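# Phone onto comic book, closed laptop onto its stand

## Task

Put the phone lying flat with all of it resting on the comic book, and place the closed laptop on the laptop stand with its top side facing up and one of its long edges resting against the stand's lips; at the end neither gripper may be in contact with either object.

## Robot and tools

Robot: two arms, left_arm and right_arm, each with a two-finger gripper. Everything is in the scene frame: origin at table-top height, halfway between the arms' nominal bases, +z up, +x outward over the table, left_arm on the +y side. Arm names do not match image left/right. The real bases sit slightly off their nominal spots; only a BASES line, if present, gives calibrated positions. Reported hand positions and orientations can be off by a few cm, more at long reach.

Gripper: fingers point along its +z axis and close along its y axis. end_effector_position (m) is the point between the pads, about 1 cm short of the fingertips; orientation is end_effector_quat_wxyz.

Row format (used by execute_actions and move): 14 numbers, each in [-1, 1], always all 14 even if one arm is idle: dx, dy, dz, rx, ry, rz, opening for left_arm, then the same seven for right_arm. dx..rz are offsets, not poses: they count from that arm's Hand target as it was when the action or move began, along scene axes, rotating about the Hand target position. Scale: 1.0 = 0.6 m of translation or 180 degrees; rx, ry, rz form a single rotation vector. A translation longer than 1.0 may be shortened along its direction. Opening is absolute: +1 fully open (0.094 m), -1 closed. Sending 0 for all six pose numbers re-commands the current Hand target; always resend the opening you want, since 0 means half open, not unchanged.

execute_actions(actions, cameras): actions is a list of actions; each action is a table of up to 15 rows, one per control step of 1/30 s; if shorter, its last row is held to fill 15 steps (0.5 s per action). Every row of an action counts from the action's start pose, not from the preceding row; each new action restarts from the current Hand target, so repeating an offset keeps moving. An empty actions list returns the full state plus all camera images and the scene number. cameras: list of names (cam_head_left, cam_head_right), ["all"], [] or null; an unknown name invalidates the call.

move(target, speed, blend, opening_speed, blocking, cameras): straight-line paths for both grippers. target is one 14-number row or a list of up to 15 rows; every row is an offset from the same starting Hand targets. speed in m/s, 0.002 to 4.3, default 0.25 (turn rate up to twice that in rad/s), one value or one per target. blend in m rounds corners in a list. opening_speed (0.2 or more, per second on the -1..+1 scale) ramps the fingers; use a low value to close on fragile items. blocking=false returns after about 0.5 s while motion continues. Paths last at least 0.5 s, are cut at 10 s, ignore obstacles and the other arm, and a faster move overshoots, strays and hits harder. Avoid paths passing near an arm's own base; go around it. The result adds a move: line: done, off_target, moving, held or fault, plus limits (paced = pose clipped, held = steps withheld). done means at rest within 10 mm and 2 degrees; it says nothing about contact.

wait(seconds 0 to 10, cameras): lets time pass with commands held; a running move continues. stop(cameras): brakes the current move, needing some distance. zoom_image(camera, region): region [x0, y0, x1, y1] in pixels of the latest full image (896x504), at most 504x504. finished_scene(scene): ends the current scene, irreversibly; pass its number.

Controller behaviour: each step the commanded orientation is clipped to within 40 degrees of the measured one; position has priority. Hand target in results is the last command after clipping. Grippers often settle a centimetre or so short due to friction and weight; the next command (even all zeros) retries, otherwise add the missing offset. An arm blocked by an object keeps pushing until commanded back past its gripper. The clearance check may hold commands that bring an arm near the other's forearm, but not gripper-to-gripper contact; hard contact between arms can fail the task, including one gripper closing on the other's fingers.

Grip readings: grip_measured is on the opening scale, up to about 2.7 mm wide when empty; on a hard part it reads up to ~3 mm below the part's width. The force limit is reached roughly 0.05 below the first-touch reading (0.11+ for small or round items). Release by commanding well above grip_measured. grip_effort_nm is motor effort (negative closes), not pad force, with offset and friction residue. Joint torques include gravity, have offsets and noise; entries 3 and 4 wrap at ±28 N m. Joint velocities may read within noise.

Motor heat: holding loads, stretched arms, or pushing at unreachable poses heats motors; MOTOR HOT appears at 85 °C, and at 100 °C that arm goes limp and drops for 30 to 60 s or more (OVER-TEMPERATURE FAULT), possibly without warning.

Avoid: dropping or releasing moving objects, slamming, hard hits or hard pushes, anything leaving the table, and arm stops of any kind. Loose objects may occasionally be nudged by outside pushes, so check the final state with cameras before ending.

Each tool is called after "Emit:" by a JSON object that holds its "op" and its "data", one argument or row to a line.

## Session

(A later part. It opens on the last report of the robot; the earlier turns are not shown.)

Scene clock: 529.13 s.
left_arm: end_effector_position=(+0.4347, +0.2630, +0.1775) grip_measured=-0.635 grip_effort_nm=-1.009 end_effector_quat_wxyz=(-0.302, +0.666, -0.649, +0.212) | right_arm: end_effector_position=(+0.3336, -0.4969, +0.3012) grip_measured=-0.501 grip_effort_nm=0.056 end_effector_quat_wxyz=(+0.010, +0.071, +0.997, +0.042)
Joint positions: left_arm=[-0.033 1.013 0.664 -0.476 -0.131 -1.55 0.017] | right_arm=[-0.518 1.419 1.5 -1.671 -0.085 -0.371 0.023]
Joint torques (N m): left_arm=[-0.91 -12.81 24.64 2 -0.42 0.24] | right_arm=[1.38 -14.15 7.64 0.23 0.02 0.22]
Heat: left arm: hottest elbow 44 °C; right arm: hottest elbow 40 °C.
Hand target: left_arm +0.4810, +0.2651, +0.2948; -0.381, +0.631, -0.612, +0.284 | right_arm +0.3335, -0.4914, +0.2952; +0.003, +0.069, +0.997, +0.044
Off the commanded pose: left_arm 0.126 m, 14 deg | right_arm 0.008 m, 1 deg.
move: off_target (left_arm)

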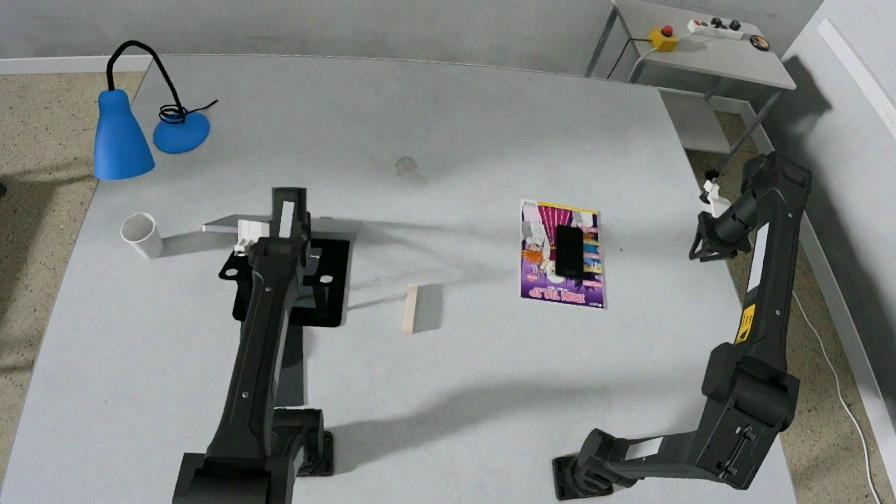

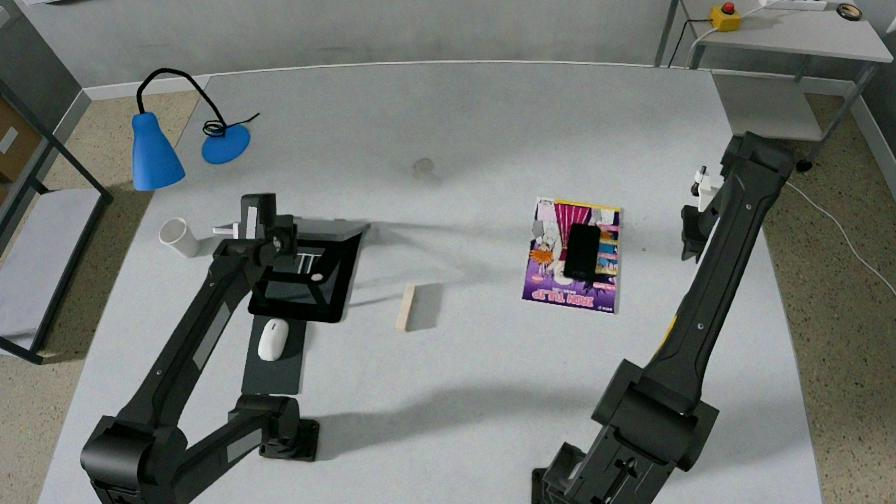

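Emit:
{"op": "move", "data": {
  "target": [-0.07,0.0,-0.2,0.0,0.0,0.0,-0.95,0,0,0,0,0,0,-0.5],
  "speed": 0.05,
  "cameras": ["all"]
}}

Emit:
{"op": "zoom_image", "data": {
  "camera": "cam_head_left",
  "region": [190, 160, 410, 340]
}}

Emit:
{"op": "zoom_image", "data": {
  "camera": "cam_head_right",
  "region": [190, 160, 410, 340]
}}

Scene clock: 542.27 s.
left_arm: end_effector_position=(+0.4228, +0.2635, +0.1496) grip_measured=-0.635 grip_effort_nm=-1.009 end_effector_quat_wxyz=(-0.350, +0.648, -0.625, +0.260) | right_arm: end_effector_position=(+0.3336, -0.4969, +0.3012) grip_measured=-0.501 grip_effort_nm=0.056 end_effector_quat_wxyz=(+0.010, +0.071, +0.997, +0.042)
Joint positions: left_arm=[-0.033 0.97 0.483 -0.188 -0.133 -1.548 0.017] | right_arm=[-0.518 1.419 1.5 -1.671 -0.085 -0.371 0.023]
Joint torques (N m): left_arm=[-1.32 -6.59 12.29 3.69 -0.15 0.24] | right_arm=[1.32 -14.15 7.65 0.17 0.02 0.21]
Heat: left arm: hottest elbow 46 °C; right arm: hottest elbow 40 °C.
Hand target: left_arm +0.4391, +0.2650, +0.1750; -0.381, +0.631, -0.612, +0.285 | right_arm +0.3335, -0.4914, +0.2952; +0.003, +0.069, +0.997, +0.044
Off the commanded pose: left_arm 0.030 m, 5 deg | right_arm 0.008 m, 1 deg.
move: off_target (left_arm)

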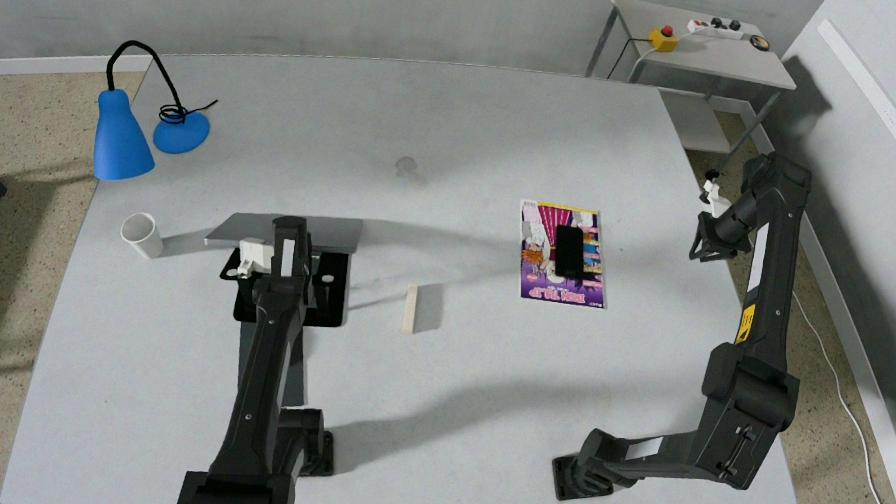

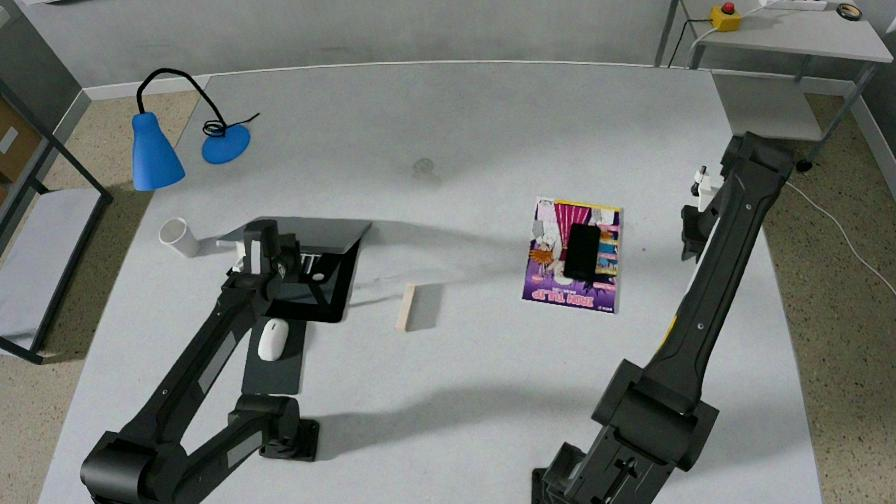

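Scaled by 2.291.

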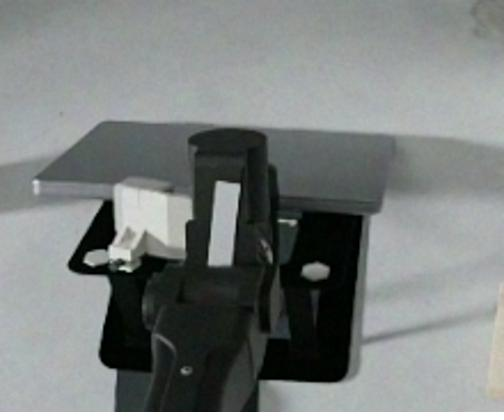

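Scaled by 2.291.

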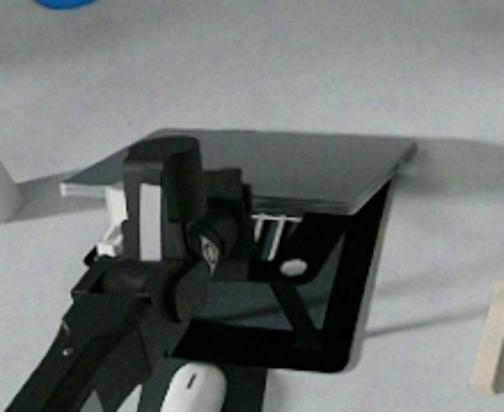

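Emit:
{"op": "move", "data": {
  "target": [-0.015,0.0,-0.04,0.0,-0.03,0.0,-0.95,0,0,0,0,0,0,-0.5],
  "speed": 0.03,
  "cameras": ["all"]
}}

Emit:
{"op": "zoom_image", "data": {
  "camera": "cam_head_left",
  "region": [190, 160, 410, 340]
}}

Emit:
{"op": "zoom_image", "data": {
  "camera": "cam_head_right",
  "region": [190, 160, 410, 340]
}}

Scene clock: 548.53 s.
left_arm: end_effector_position=(+0.4201, +0.2625, +0.1432) grip_measured=-0.635 grip_effort_nm=-1.009 end_effector_quat_wxyz=(-0.384, +0.633, -0.601, +0.302) | right_arm: end_effector_position=(+0.3336, -0.4969, +0.3012) grip_measured=-0.501 grip_effort_nm=0.061 end_effector_quat_wxyz=(+0.010, +0.071, +0.997, +0.042)
Joint positions: left_arm=[-0.033 0.962 0.387 0.02 -0.127 -1.555 0.017] | right_arm=[-0.518 1.419 1.5 -1.671 -0.085 -0.371 0.023]
Joint torques (N m): left_arm=[-1.55 -4.01 9.61 4.86 -0.47 0.28] | right_arm=[1.32 -14.1 7.64 0.2 0.02 0.21]
Heat: left arm: hottest elbow 46 °C; right arm: hottest elbow 40 °C.
Hand target: left_arm +0.4301, +0.2650, +0.1510; -0.410, +0.617, -0.594, +0.314 | right_arm +0.3335, -0.4914, +0.2952; +0.003, +0.069, +0.997, +0.044
Off the commanded pose: left_arm 0.013 m, 4 deg | right_arm 0.008 m, 1 deg.
move: off_target (left_arm)

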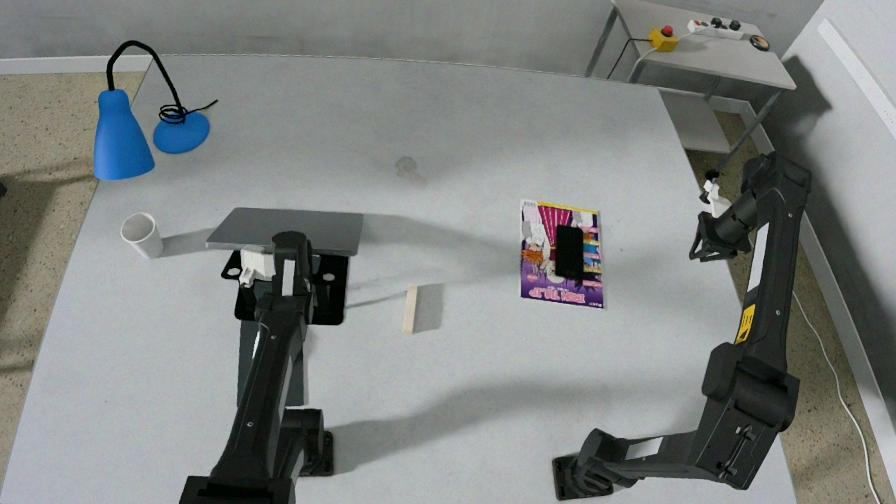

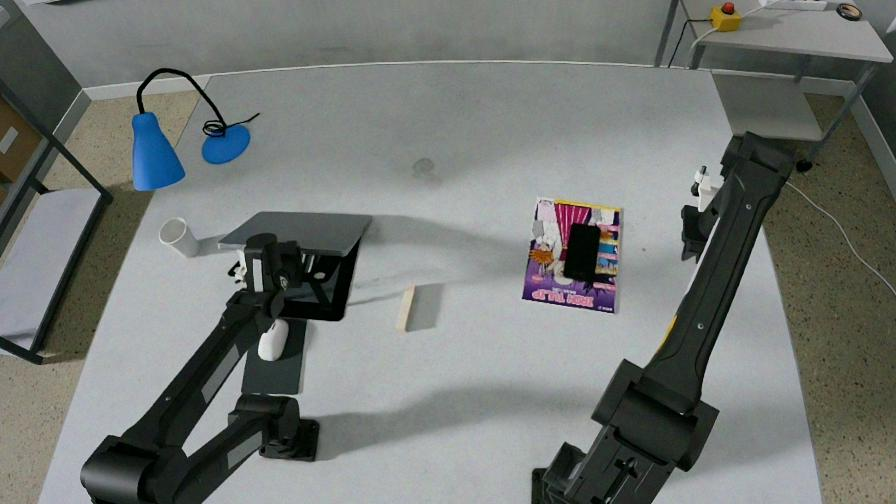

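Scaled by 2.291.

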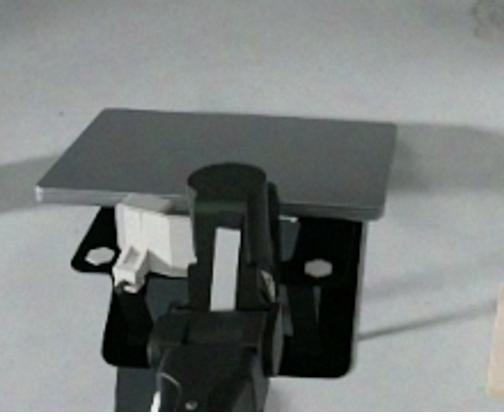

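Scaled by 2.291.

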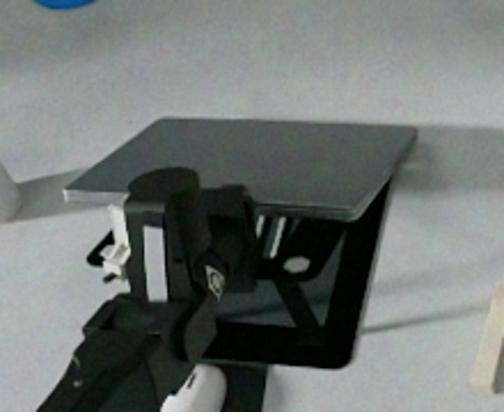

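Emit:
{"op": "move", "data": {
  "target": [
    [-0.02,0.0,0.06,0.0,0.03,0.0,-0.95,0,0,0,0,0,0,-0.5],
    [-0.08,0.0,0.07,0.0,0.03,0.0,-0.95,0,0,0,0,0,0,-0.5]
  ],
  "speed": 0.05,
  "cameras": ["all"]
}}

Emit:
{"op": "zoom_image", "data": {
  "camera": "cam_head_left",
  "region": [190, 160, 410, 340]
}}

Emit:
{"op": "zoom_image", "data": {
  "camera": "cam_head_right",
  "region": [190, 160, 410, 340]
}}

Scene clock: 562.27 s.
left_arm: end_effector_position=(+0.3723, +0.2629, +0.1517) grip_measured=-0.635 grip_effort_nm=-1.009 end_effector_quat_wxyz=(-0.345, +0.650, -0.626, +0.258) | right_arm: end_effector_position=(+0.3336, -0.4969, +0.3012) grip_measured=-0.501 grip_effort_nm=0.051 end_effector_quat_wxyz=(+0.010, +0.071, +0.997, +0.042)
Joint positions: left_arm=[-0.033 0.762 0.402 -0.326 -0.129 -1.551 0.017] | right_arm=[-0.518 1.419 1.5 -1.671 -0.085 -0.371 0.023]
Joint torques (N m): left_arm=[-0.85 -7.3 14.58 1.68 -0.4 0.27] | right_arm=[1.38 -14.15 7.66 0.21 0.02 0.21]
Heat: left arm: hottest elbow 45 °C; right arm: hottest elbow 40 °C.
Hand target: left_arm +0.3821, +0.2650, +0.1930; -0.382, +0.631, -0.612, +0.285 | right_arm +0.3335, -0.4914, +0.2952; +0.003, +0.069, +0.997, +0.044
Off the commanded pose: left_arm 0.042 m, 6 deg | right_arm 0.008 m, 1 deg.
move: off_target (left_arm)

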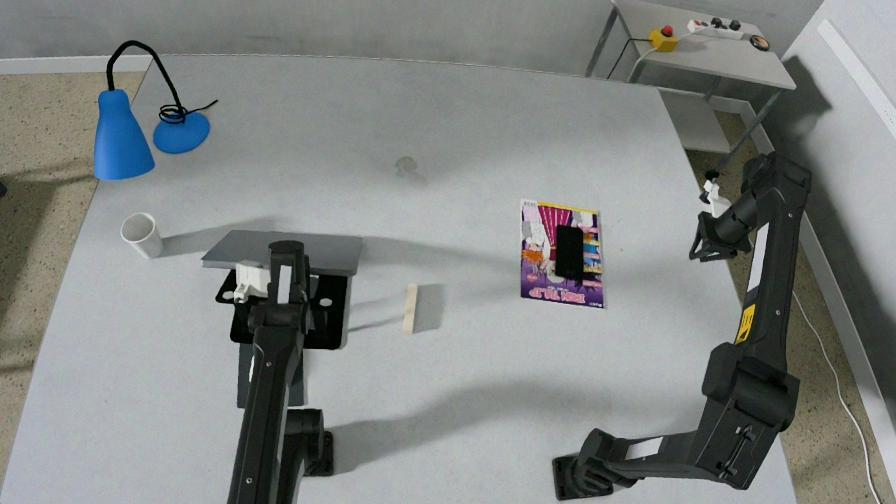

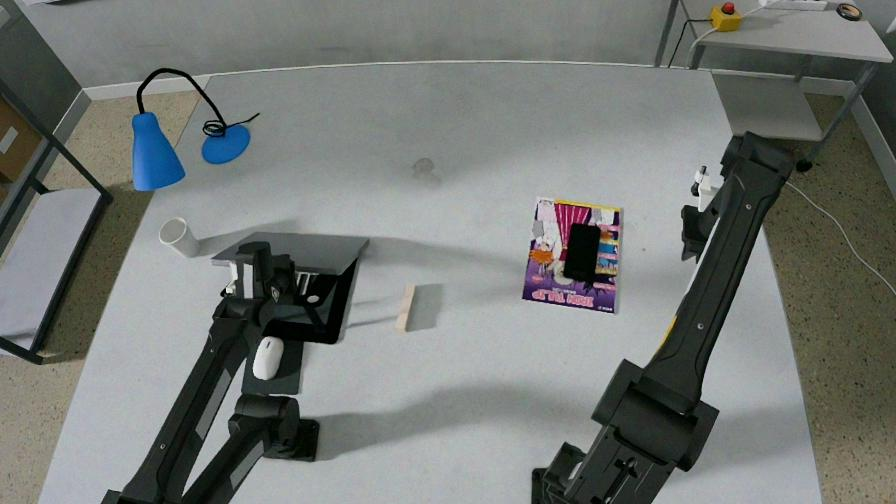

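Scaled by 2.291.

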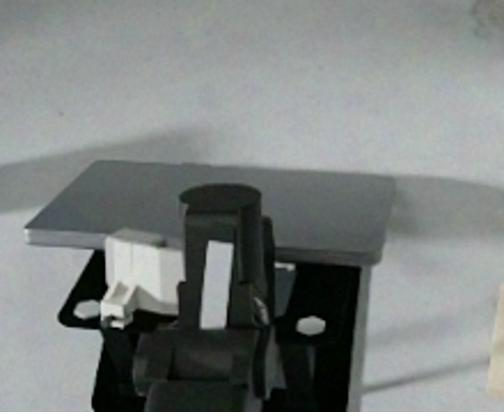

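Scaled by 2.291.

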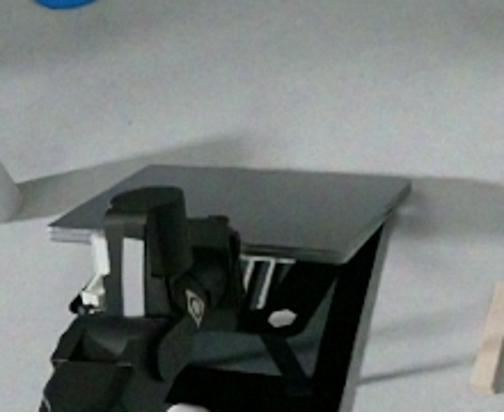

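Emit:
{"op": "move", "data": {
  "target": [
    [0.0,0.0,0.10,0.0,-0.05,0.0,-0.95,0,0,0,0,0,0,-0.5],
    [0.0,0.0,0.25,0.0,-0.07,0.0,-0.95,0,0,0,0,0,0,-0.5]
  ],
  "speed": 0.08,
  "cameras": ["all"]
}}

Emit:
{"op": "zoom_image", "data": {
  "camera": "cam_head_left",
  "region": [190, 180, 410, 360]
}}

Emit:
{"op": "zoom_image", "data": {
  "camera": "cam_head_right",
  "region": [190, 180, 410, 360]
}}

Scene clock: 568.30 s.
left_arm: end_effector_position=(+0.3326, +0.2633, +0.1856) grip_measured=-0.635 grip_effort_nm=-1.009 end_effector_quat_wxyz=(-0.345, +0.649, -0.628, +0.255) | right_arm: end_effector_position=(+0.3336, -0.4969, +0.3012) grip_measured=-0.501 grip_effort_nm=0.051 end_effector_quat_wxyz=(+0.010, +0.071, +0.997, +0.042)
Joint positions: left_arm=[-0.033 0.548 0.432 -0.574 -0.13 -1.546 0.017] | right_arm=[-0.518 1.419 1.5 -1.671 -0.085 -0.371 0.023]
Joint torques (N m): left_arm=[-1.14 -6.77 -25.73 3.79 -0.51 0.18] | right_arm=[1.32 -14.1 7.65 0.18 0.02 0.21]
Heat: left arm: hottest elbow 46 °C; right arm: hottest elbow 40 °C.
Hand target: left_arm +0.3821, +0.2650, +0.3428; -0.446, +0.596, -0.567, +0.352 | right_arm +0.3335, -0.4914, +0.2952; +0.003, +0.069, +0.997, +0.044
Off the commanded pose: left_arm 0.165 m, 19 deg | right_arm 0.008 m, 1 deg.
move: off_target (left_arm)

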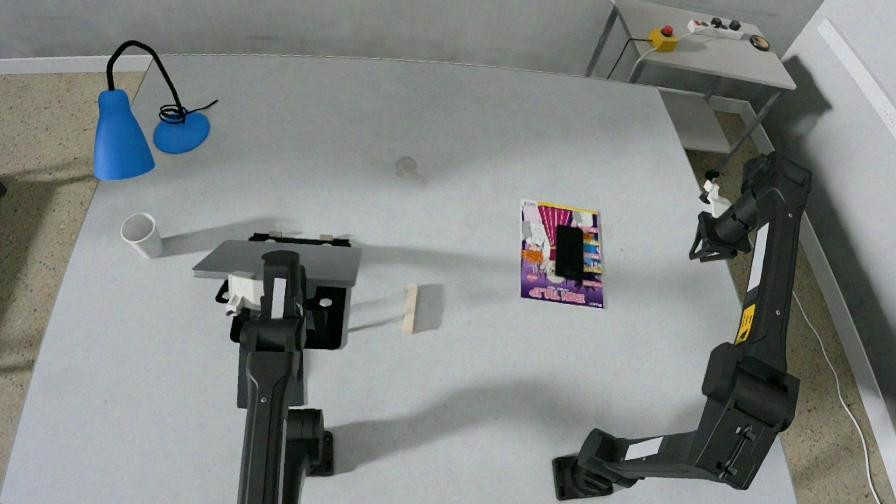

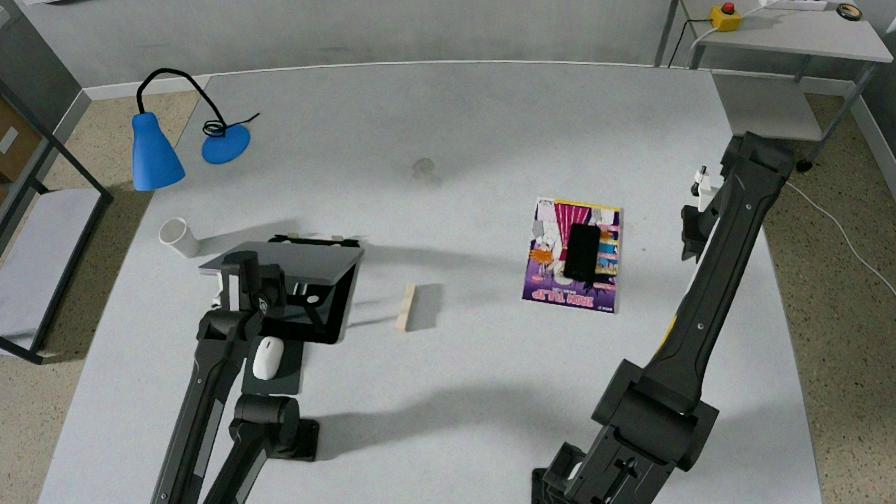

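Scaled by 2.291.

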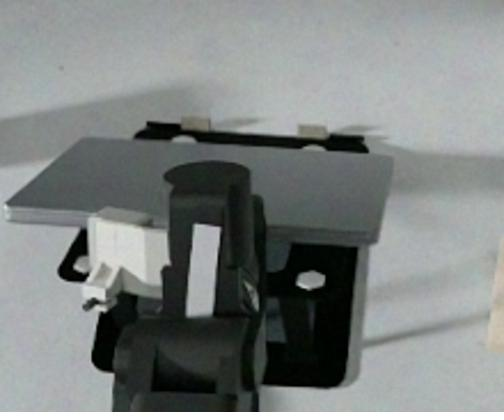

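Scaled by 2.291.

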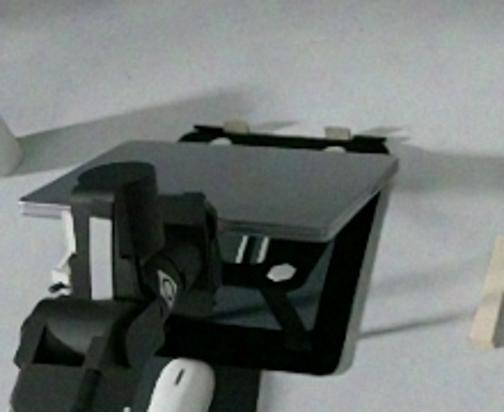

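Emit:
{"op": "move", "data": {
  "target": [-0.045,0.0,-0.233,0.0,0.05,0.0,-0.95,0,0,0,0,0,0,-0.5],
  "speed": 0.05,
  "cameras": ["all"]
}}

Emit:
{"op": "zoom_image", "data": {
  "camera": "cam_head_left",
  "region": [190, 180, 410, 360]
}}

Emit:
{"op": "zoom_image", "data": {
  "camera": "cam_head_right",
  "region": [190, 180, 410, 360]
}}

Scene clock: 579.10 s.
left_arm: end_effector_position=(+0.3371, +0.2637, +0.1653) grip_measured=-0.635 grip_effort_nm=-1.009 end_effector_quat_wxyz=(-0.361, +0.643, -0.619, +0.271) | right_arm: end_effector_position=(+0.3336, -0.4969, +0.3012) grip_measured=-0.501 grip_effort_nm=0.051 end_effector_quat_wxyz=(+0.010, +0.071, +0.997, +0.042)
Joint positions: left_arm=[-0.033 0.557 0.355 -0.439 -0.133 -1.546 0.017] | right_arm=[-0.518 1.419 1.5 -1.671 -0.085 -0.371 0.023]
Joint torques (N m): left_arm=[-1.26 -3.78 14.49 3.96 -0.3 0.22] | right_arm=[1.44 -14.1 7.65 0.21 0.02 0.22]
Motor temperatures (°C): left_arm=[22 27 54 25 30 24 30] | right_arm=[26 37 40 25 24 23 25]
Heat: left arm: hottest elbow 54 °C; right arm: hottest elbow 40 °C.
Hand target: left_arm +0.3552, +0.2650, +0.2032; -0.401, +0.622, -0.600, +0.304 | right_arm +0.3335, -0.4914, +0.2952; +0.003, +0.069, +0.997, +0.044
Off the commanded pose: left_arm 0.042 m, 7 deg | right_arm 0.008 m, 1 deg.
move: off_target (left_arm)

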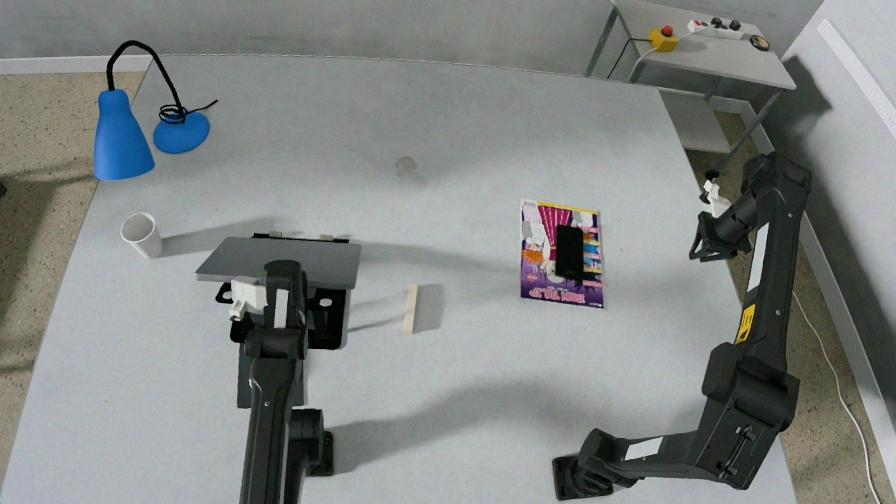

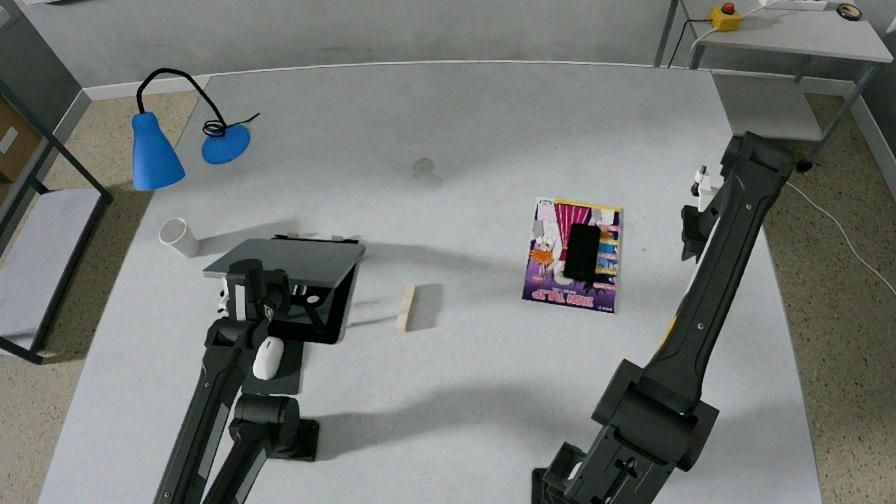

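Scaled by 2.291.

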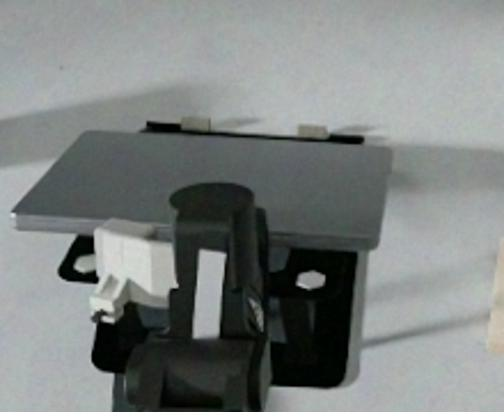

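Scaled by 2.291.

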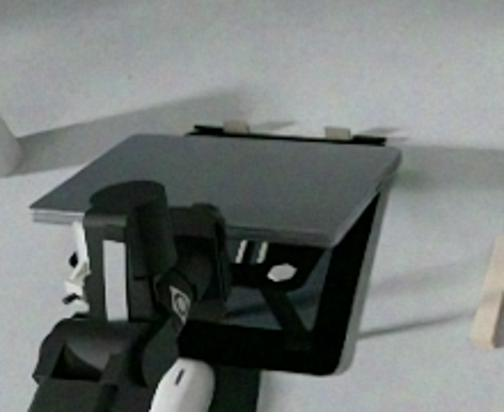

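Emit:
{"op": "move", "data": {
  "target": [0.0,0.0,-0.055,0.0,0.0,0.0,-0.95,0,0,0,0,0,0,-0.5],
  "speed": 0.05,
  "cameras": ["all"]
}}

Emit:
{"op": "zoom_image", "data": {
  "camera": "cam_head_left",
  "region": [190, 180, 410, 360]
}}

Emit:
{"op": "zoom_image", "data": {
  "camera": "cam_head_right",
  "region": [190, 180, 410, 360]
}}

Scene clock: 584.63 s.
left_arm: end_effector_position=(+0.3430, +0.2637, +0.1482) grip_measured=-0.635 grip_effort_nm=-1.009 end_effector_quat_wxyz=(-0.375, +0.637, -0.610, +0.285) | right_arm: end_effector_position=(+0.3336, -0.4969, +0.3012) grip_measured=-0.501 grip_effort_nm=0.061 end_effector_quat_wxyz=(+0.010, +0.071, +0.997, +0.042)
Joint positions: left_arm=[-0.033 0.59 0.292 -0.298 -0.133 -1.547 0.017] | right_arm=[-0.518 1.419 1.5 -1.671 -0.085 -0.371 0.023]
Joint torques (N m): left_arm=[-1.44 -1.9 12.74 3.19 -0.28 0.21] | right_arm=[1.38 -14.04 7.65 0.18 0.02 0.21]
Heat: left arm: hottest elbow 53 °C; right arm: hottest elbow 40 °C.
Hand target: left_arm +0.3551, +0.2650, +0.1700; -0.400, +0.622, -0.600, +0.304 | right_arm +0.3335, -0.4914, +0.2952; +0.003, +0.069, +0.997, +0.044
Off the commanded pose: left_arm 0.025 m, 4 deg | right_arm 0.008 m, 1 deg.
move: off_target (left_arm)

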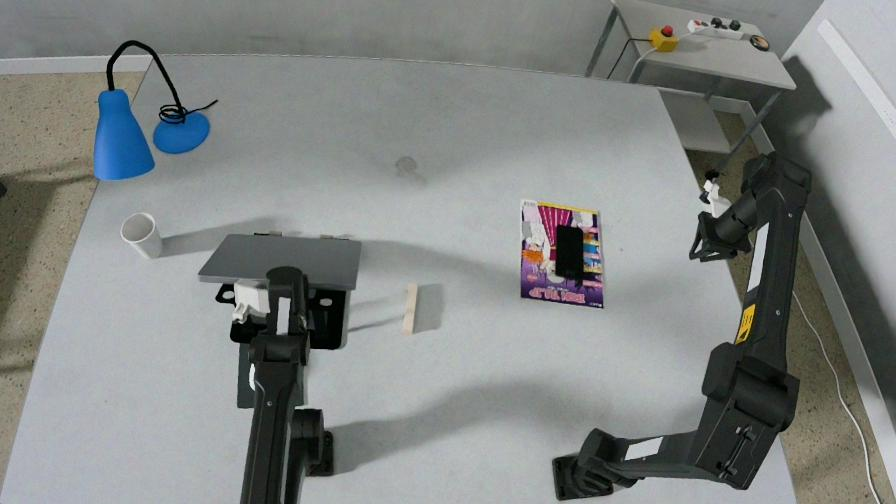

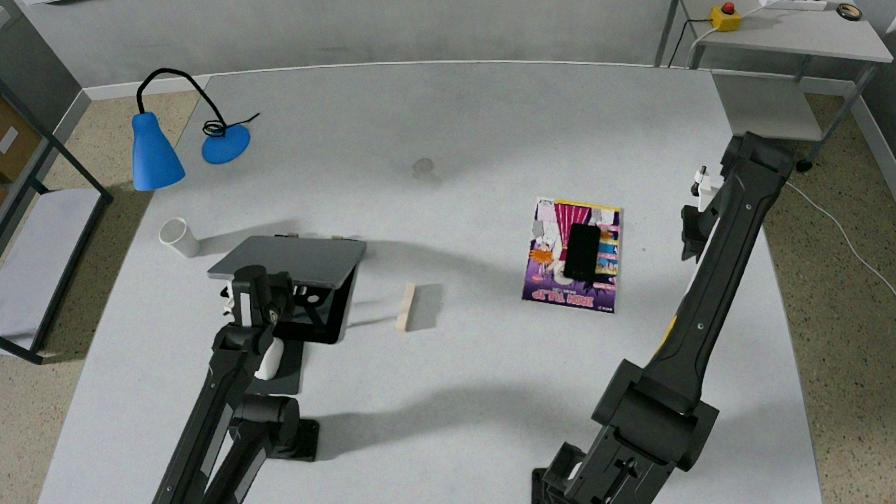

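Scaled by 2.291.

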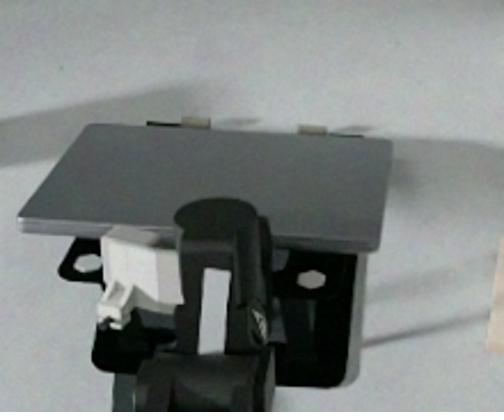

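Scaled by 2.291.

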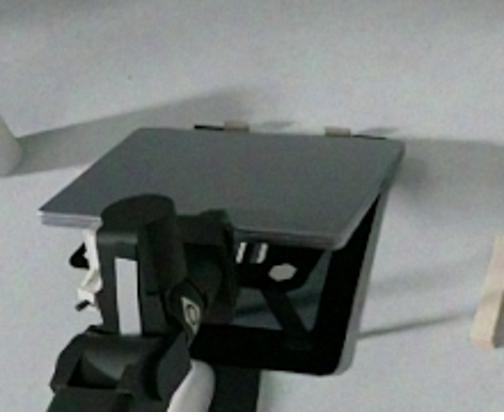

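Emit:
{"op": "move", "data": {
  "target": [-0.025,0.0,-0.03,0.0,0.0,0.0,-0.95,0,0,0,0,0,0,-0.5],
  "speed": 0.04
}}

Emit:
{"op": "move", "data": {
  "target": [0,0.0,-0.02,0.0,0.01,0.0,-0.95,0,0,0,0,0,0,-0.5],
  "speed": 0.04,
  "cameras": ["all"]
}}

Emit:
{"op": "zoom_image", "data": {
  "camera": "cam_head_left",
  "region": [190, 180, 410, 360]
}}

Emit:
{"op": "zoom_image", "data": {
  "camera": "cam_head_right",
  "region": [190, 180, 410, 360]
}}

Scene clock: 592.43 s.
left_arm: end_effector_position=(+0.3404, +0.2636, +0.1460) grip_measured=-0.636 grip_effort_nm=-1.004 end_effector_quat_wxyz=(-0.382, +0.635, -0.603, +0.296) | right_arm: end_effector_position=(+0.3336, -0.4969, +0.3012) grip_measured=-0.501 grip_effort_nm=0.056 end_effector_quat_wxyz=(+0.010, +0.071, +0.997, +0.042)
Joint positions: left_arm=[-0.033 0.566 0.264 -0.264 -0.132 -1.554 0.017] | right_arm=[-0.518 1.419 1.5 -1.671 -0.085 -0.371 0.023]
Joint torques (N m): left_arm=[-1.03 -4.13 9.88 2.97 -0.27 0.31] | right_arm=[1.38 -14.15 7.64 0.21 0.02 0.21]
Heat: left arm: hottest elbow 51 °C; right arm: hottest elbow 40 °C.
Hand target: left_arm +0.3401, +0.2650, +0.1520; -0.400, +0.622, -0.600, +0.304 | right_arm +0.3335, -0.4914, +0.2952; +0.003, +0.069, +0.997, +0.044
Off the commanded pose: left_arm 0.006 m, 3 deg | right_arm 0.008 m, 1 deg.
move: off_target (left_arm)

Scene clock: 593.13 s.
left_arm: end_effector_position=(+0.3406, +0.2635, +0.1456) grip_measured=-0.637 grip_effort_nm=-1.009 end_effector_quat_wxyz=(-0.383, +0.635, -0.602, +0.297) | right_arm: end_effector_position=(+0.3336, -0.4969, +0.3012) grip_measured=-0.501 grip_effort_nm=0.056 end_effector_quat_wxyz=(+0.010, +0.071, +0.997, +0.042)
Joint positions: left_arm=[-0.033 0.568 0.262 -0.259 -0.131 -1.555 0.017] | right_arm=[-0.518 1.419 1.5 -1.671 -0.085 -0.371 0.023]
Joint torques (N m): left_arm=[-1.55 -1.26 9.39 2.81 -0.21 0.33] | right_arm=[1.32 -14.04 7.68 0.18 0.02 0.21]
Heat: left arm: hottest elbow 51 °C; right arm: hottest elbow 40 °C.
Hand target: left_arm +0.3402, +0.2650, +0.1401; -0.391, +0.627, -0.606, +0.294 | right_arm +0.3335, -0.4914, +0.2952; +0.003, +0.069, +0.997, +0.044
Off the commanded pose: left_arm 0.006 m, 1 deg | right_arm 0.008 m, 1 deg.
move: done

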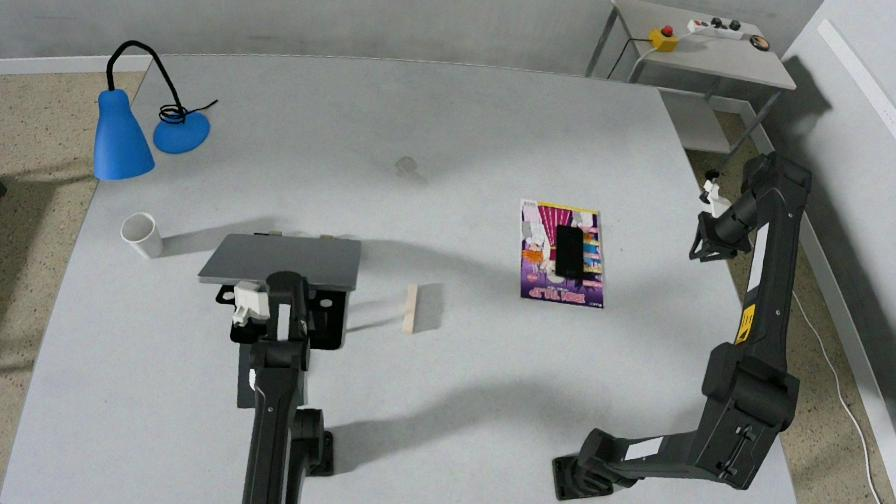

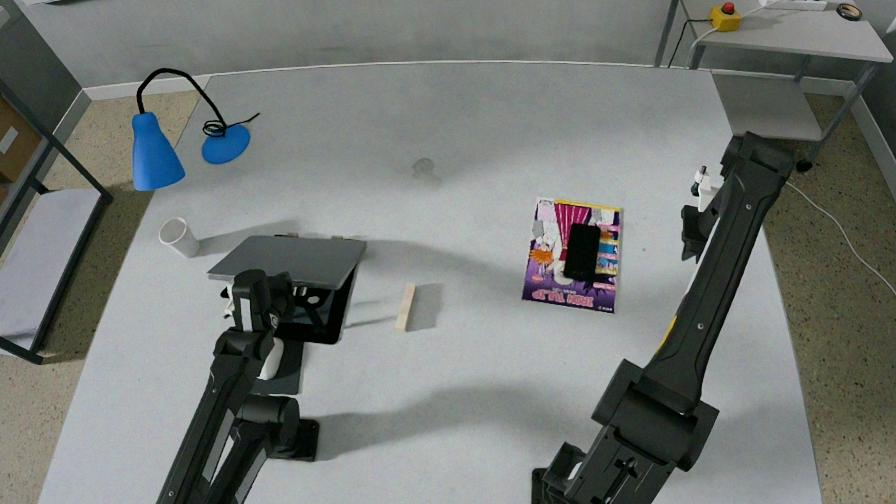

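Scaled by 2.291.

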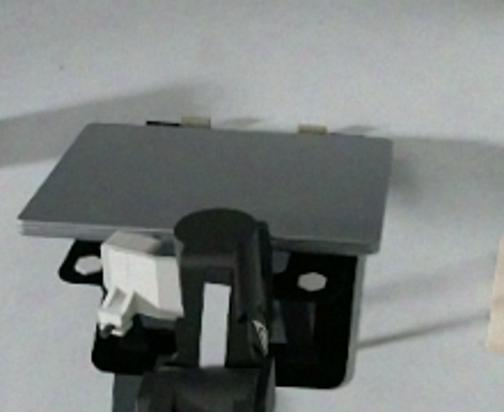

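Scaled by 2.291.

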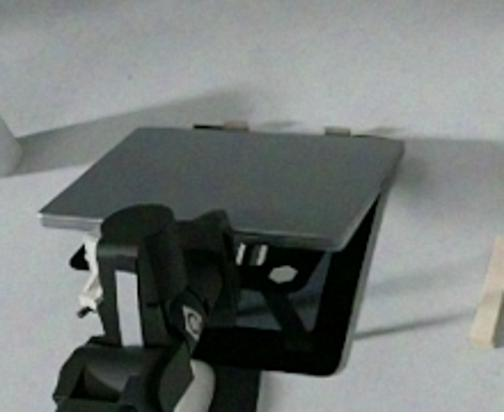

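Emit:
{"op": "move", "data": {
  "target": [0.0,0.0,0.005,0.0,0.03,0.0,-0.95,0,0,0,0,0,0,-0.5],
  "speed": 0.04,
  "cameras": ["all"]
}}

Emit:
{"op": "zoom_image", "data": {
  "camera": "cam_head_left",
  "region": [190, 180, 410, 360]
}}

Emit:
{"op": "zoom_image", "data": {
  "camera": "cam_head_right",
  "region": [190, 180, 410, 360]
}}

Scene clock: 598.87 s.
left_arm: end_effector_position=(+0.3390, +0.2635, +0.1409) grip_measured=-0.638 grip_effort_nm=-1.009 end_effector_quat_wxyz=(-0.368, +0.642, -0.611, +0.282) | right_arm: end_effector_position=(+0.3336, -0.4969, +0.3012) grip_measured=-0.501 grip_effort_nm=0.051 end_effector_quat_wxyz=(+0.010, +0.071, +0.997, +0.042)
Joint positions: left_arm=[-0.033 0.587 0.28 -0.305 -0.131 -1.556 0.017] | right_arm=[-0.518 1.419 1.5 -1.671 -0.085 -0.371 0.023]
Joint torques (N m): left_arm=[-1.32 0.03 13.96 0.02 -0.22 0.33] | right_arm=[1.32 -14.04 7.66 0.21 0.02 0.22]
Motor temperatures (°C): left_arm=[22 27 49 24 30 24 30] | right_arm=[26 37 40 25 24 23 25]
Heat: left arm: hottest elbow 49 °C; right arm: hottest elbow 40 °C.
Hand target: left_arm +0.3402, +0.2650, +0.1431; -0.362, +0.640, -0.624, +0.265 | right_arm +0.3335, -0.4914, +0.2952; +0.003, +0.069, +0.997, +0.044
Off the commanded pose: left_arm 0.003 m, 3 deg | right_arm 0.008 m, 1 deg.
move: off_target (left_arm)

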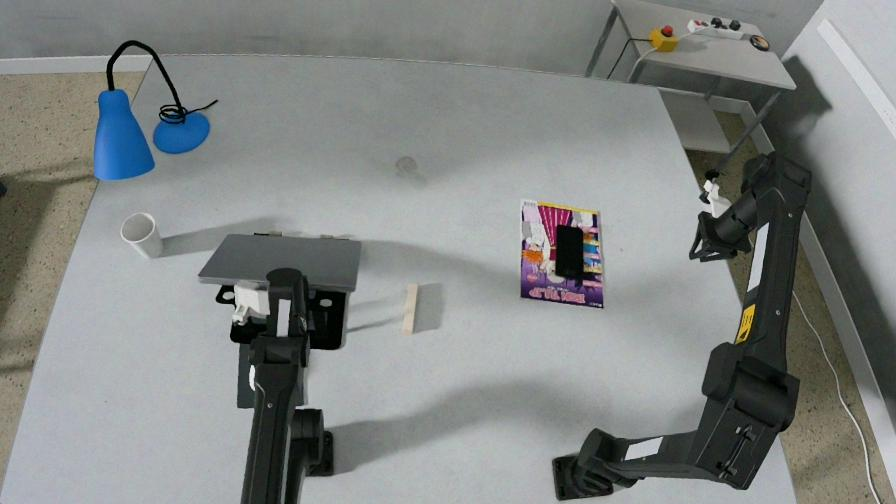

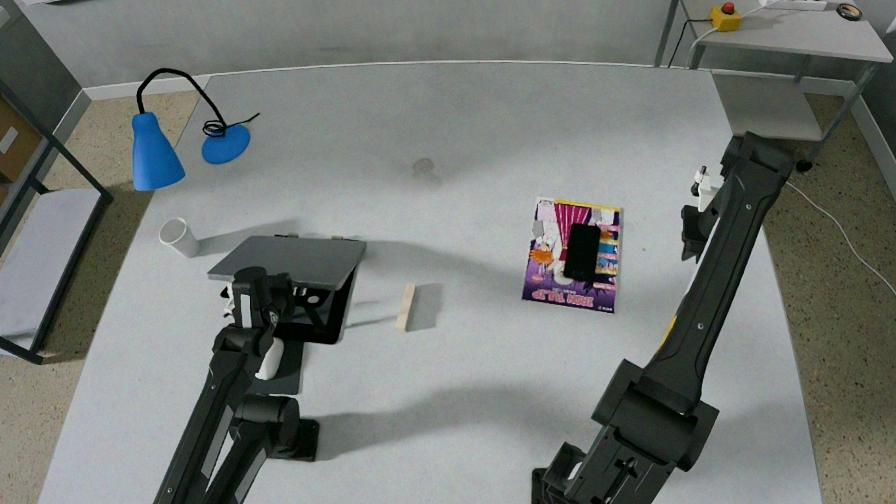

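Scaled by 2.291.

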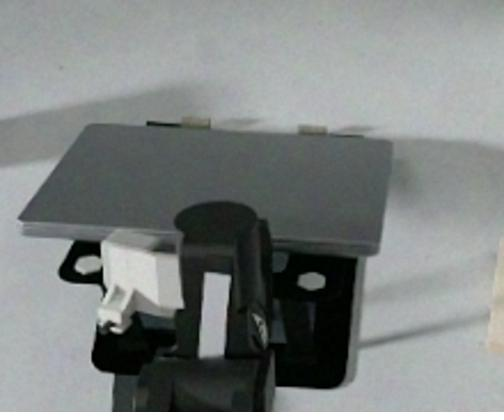

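Scaled by 2.291.

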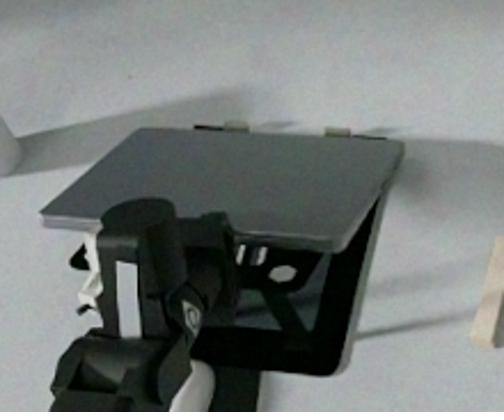

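Emit:
{"op": "move", "data": {
  "target": [0.05,0.0,-0.01,0.0,0.0,0.0,-0.95,0,0,0,0,0,0,-0.5],
  "speed": 0.03,
  "cameras": ["all"]
}}

Emit:
{"op": "zoom_image", "data": {
  "camera": "cam_head_left",
  "region": [190, 180, 410, 360]
}}

Emit:
{"op": "zoom_image", "data": {
  "camera": "cam_head_right",
  "region": [190, 180, 410, 360]
}}

Scene clock: 604.93 s.
left_arm: end_effector_position=(+0.3594, +0.2633, +0.1375) grip_measured=-0.638 grip_effort_nm=-1.009 end_effector_quat_wxyz=(-0.365, +0.643, -0.614, +0.279) | right_arm: end_effector_position=(+0.3336, -0.4969, +0.3012) grip_measured=-0.501 grip_effort_nm=0.056 end_effector_quat_wxyz=(+0.010, +0.071, +0.997, +0.042)
Joint positions: left_arm=[-0.033 0.707 0.31 -0.227 -0.13 -1.554 0.017] | right_arm=[-0.518 1.419 1.5 -1.671 -0.085 -0.371 0.023]
Joint torques (N m): left_arm=[-1.79 1.67 13.72 1.72 -0.25 0.32] | right_arm=[1.32 -14.15 7.66 0.23 0.02 0.22]
Heat: left arm: hottest elbow 49 °C; right arm: hottest elbow 40 °C.
Hand target: left_arm +0.3701, +0.2650, +0.1370; -0.362, +0.640, -0.624, +0.264 | right_arm +0.3335, -0.4914, +0.2952; +0.003, +0.069, +0.997, +0.044
Off the commanded pose: left_arm 0.011 m, 2 deg | right_arm 0.008 m, 1 deg.
move: off_target (left_arm)

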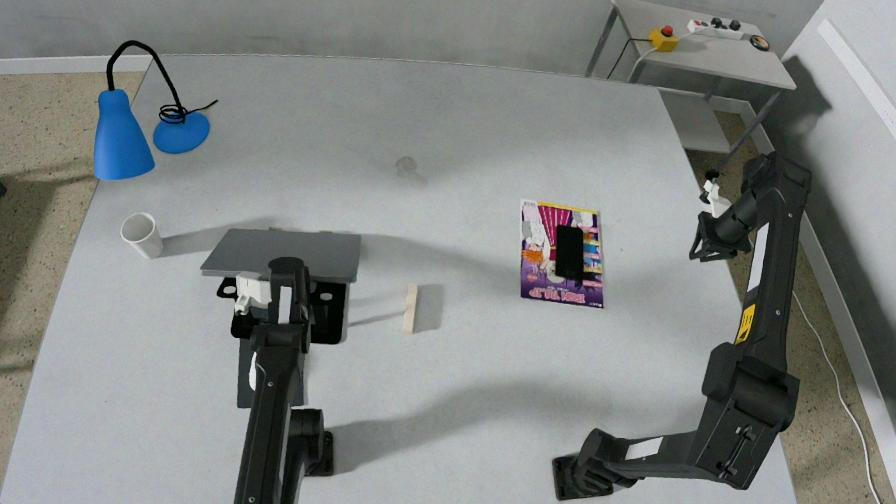

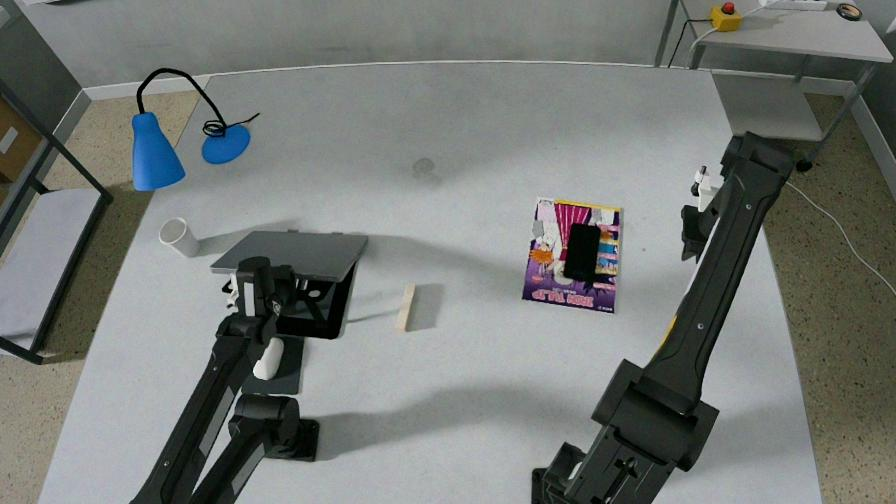

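Scaled by 2.291.

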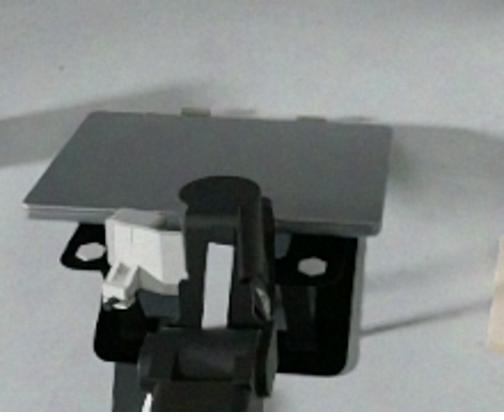

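Scaled by 2.291.

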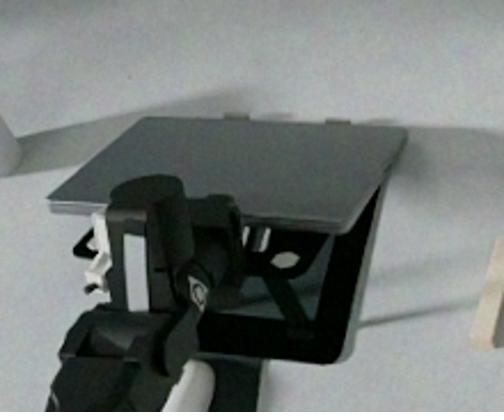

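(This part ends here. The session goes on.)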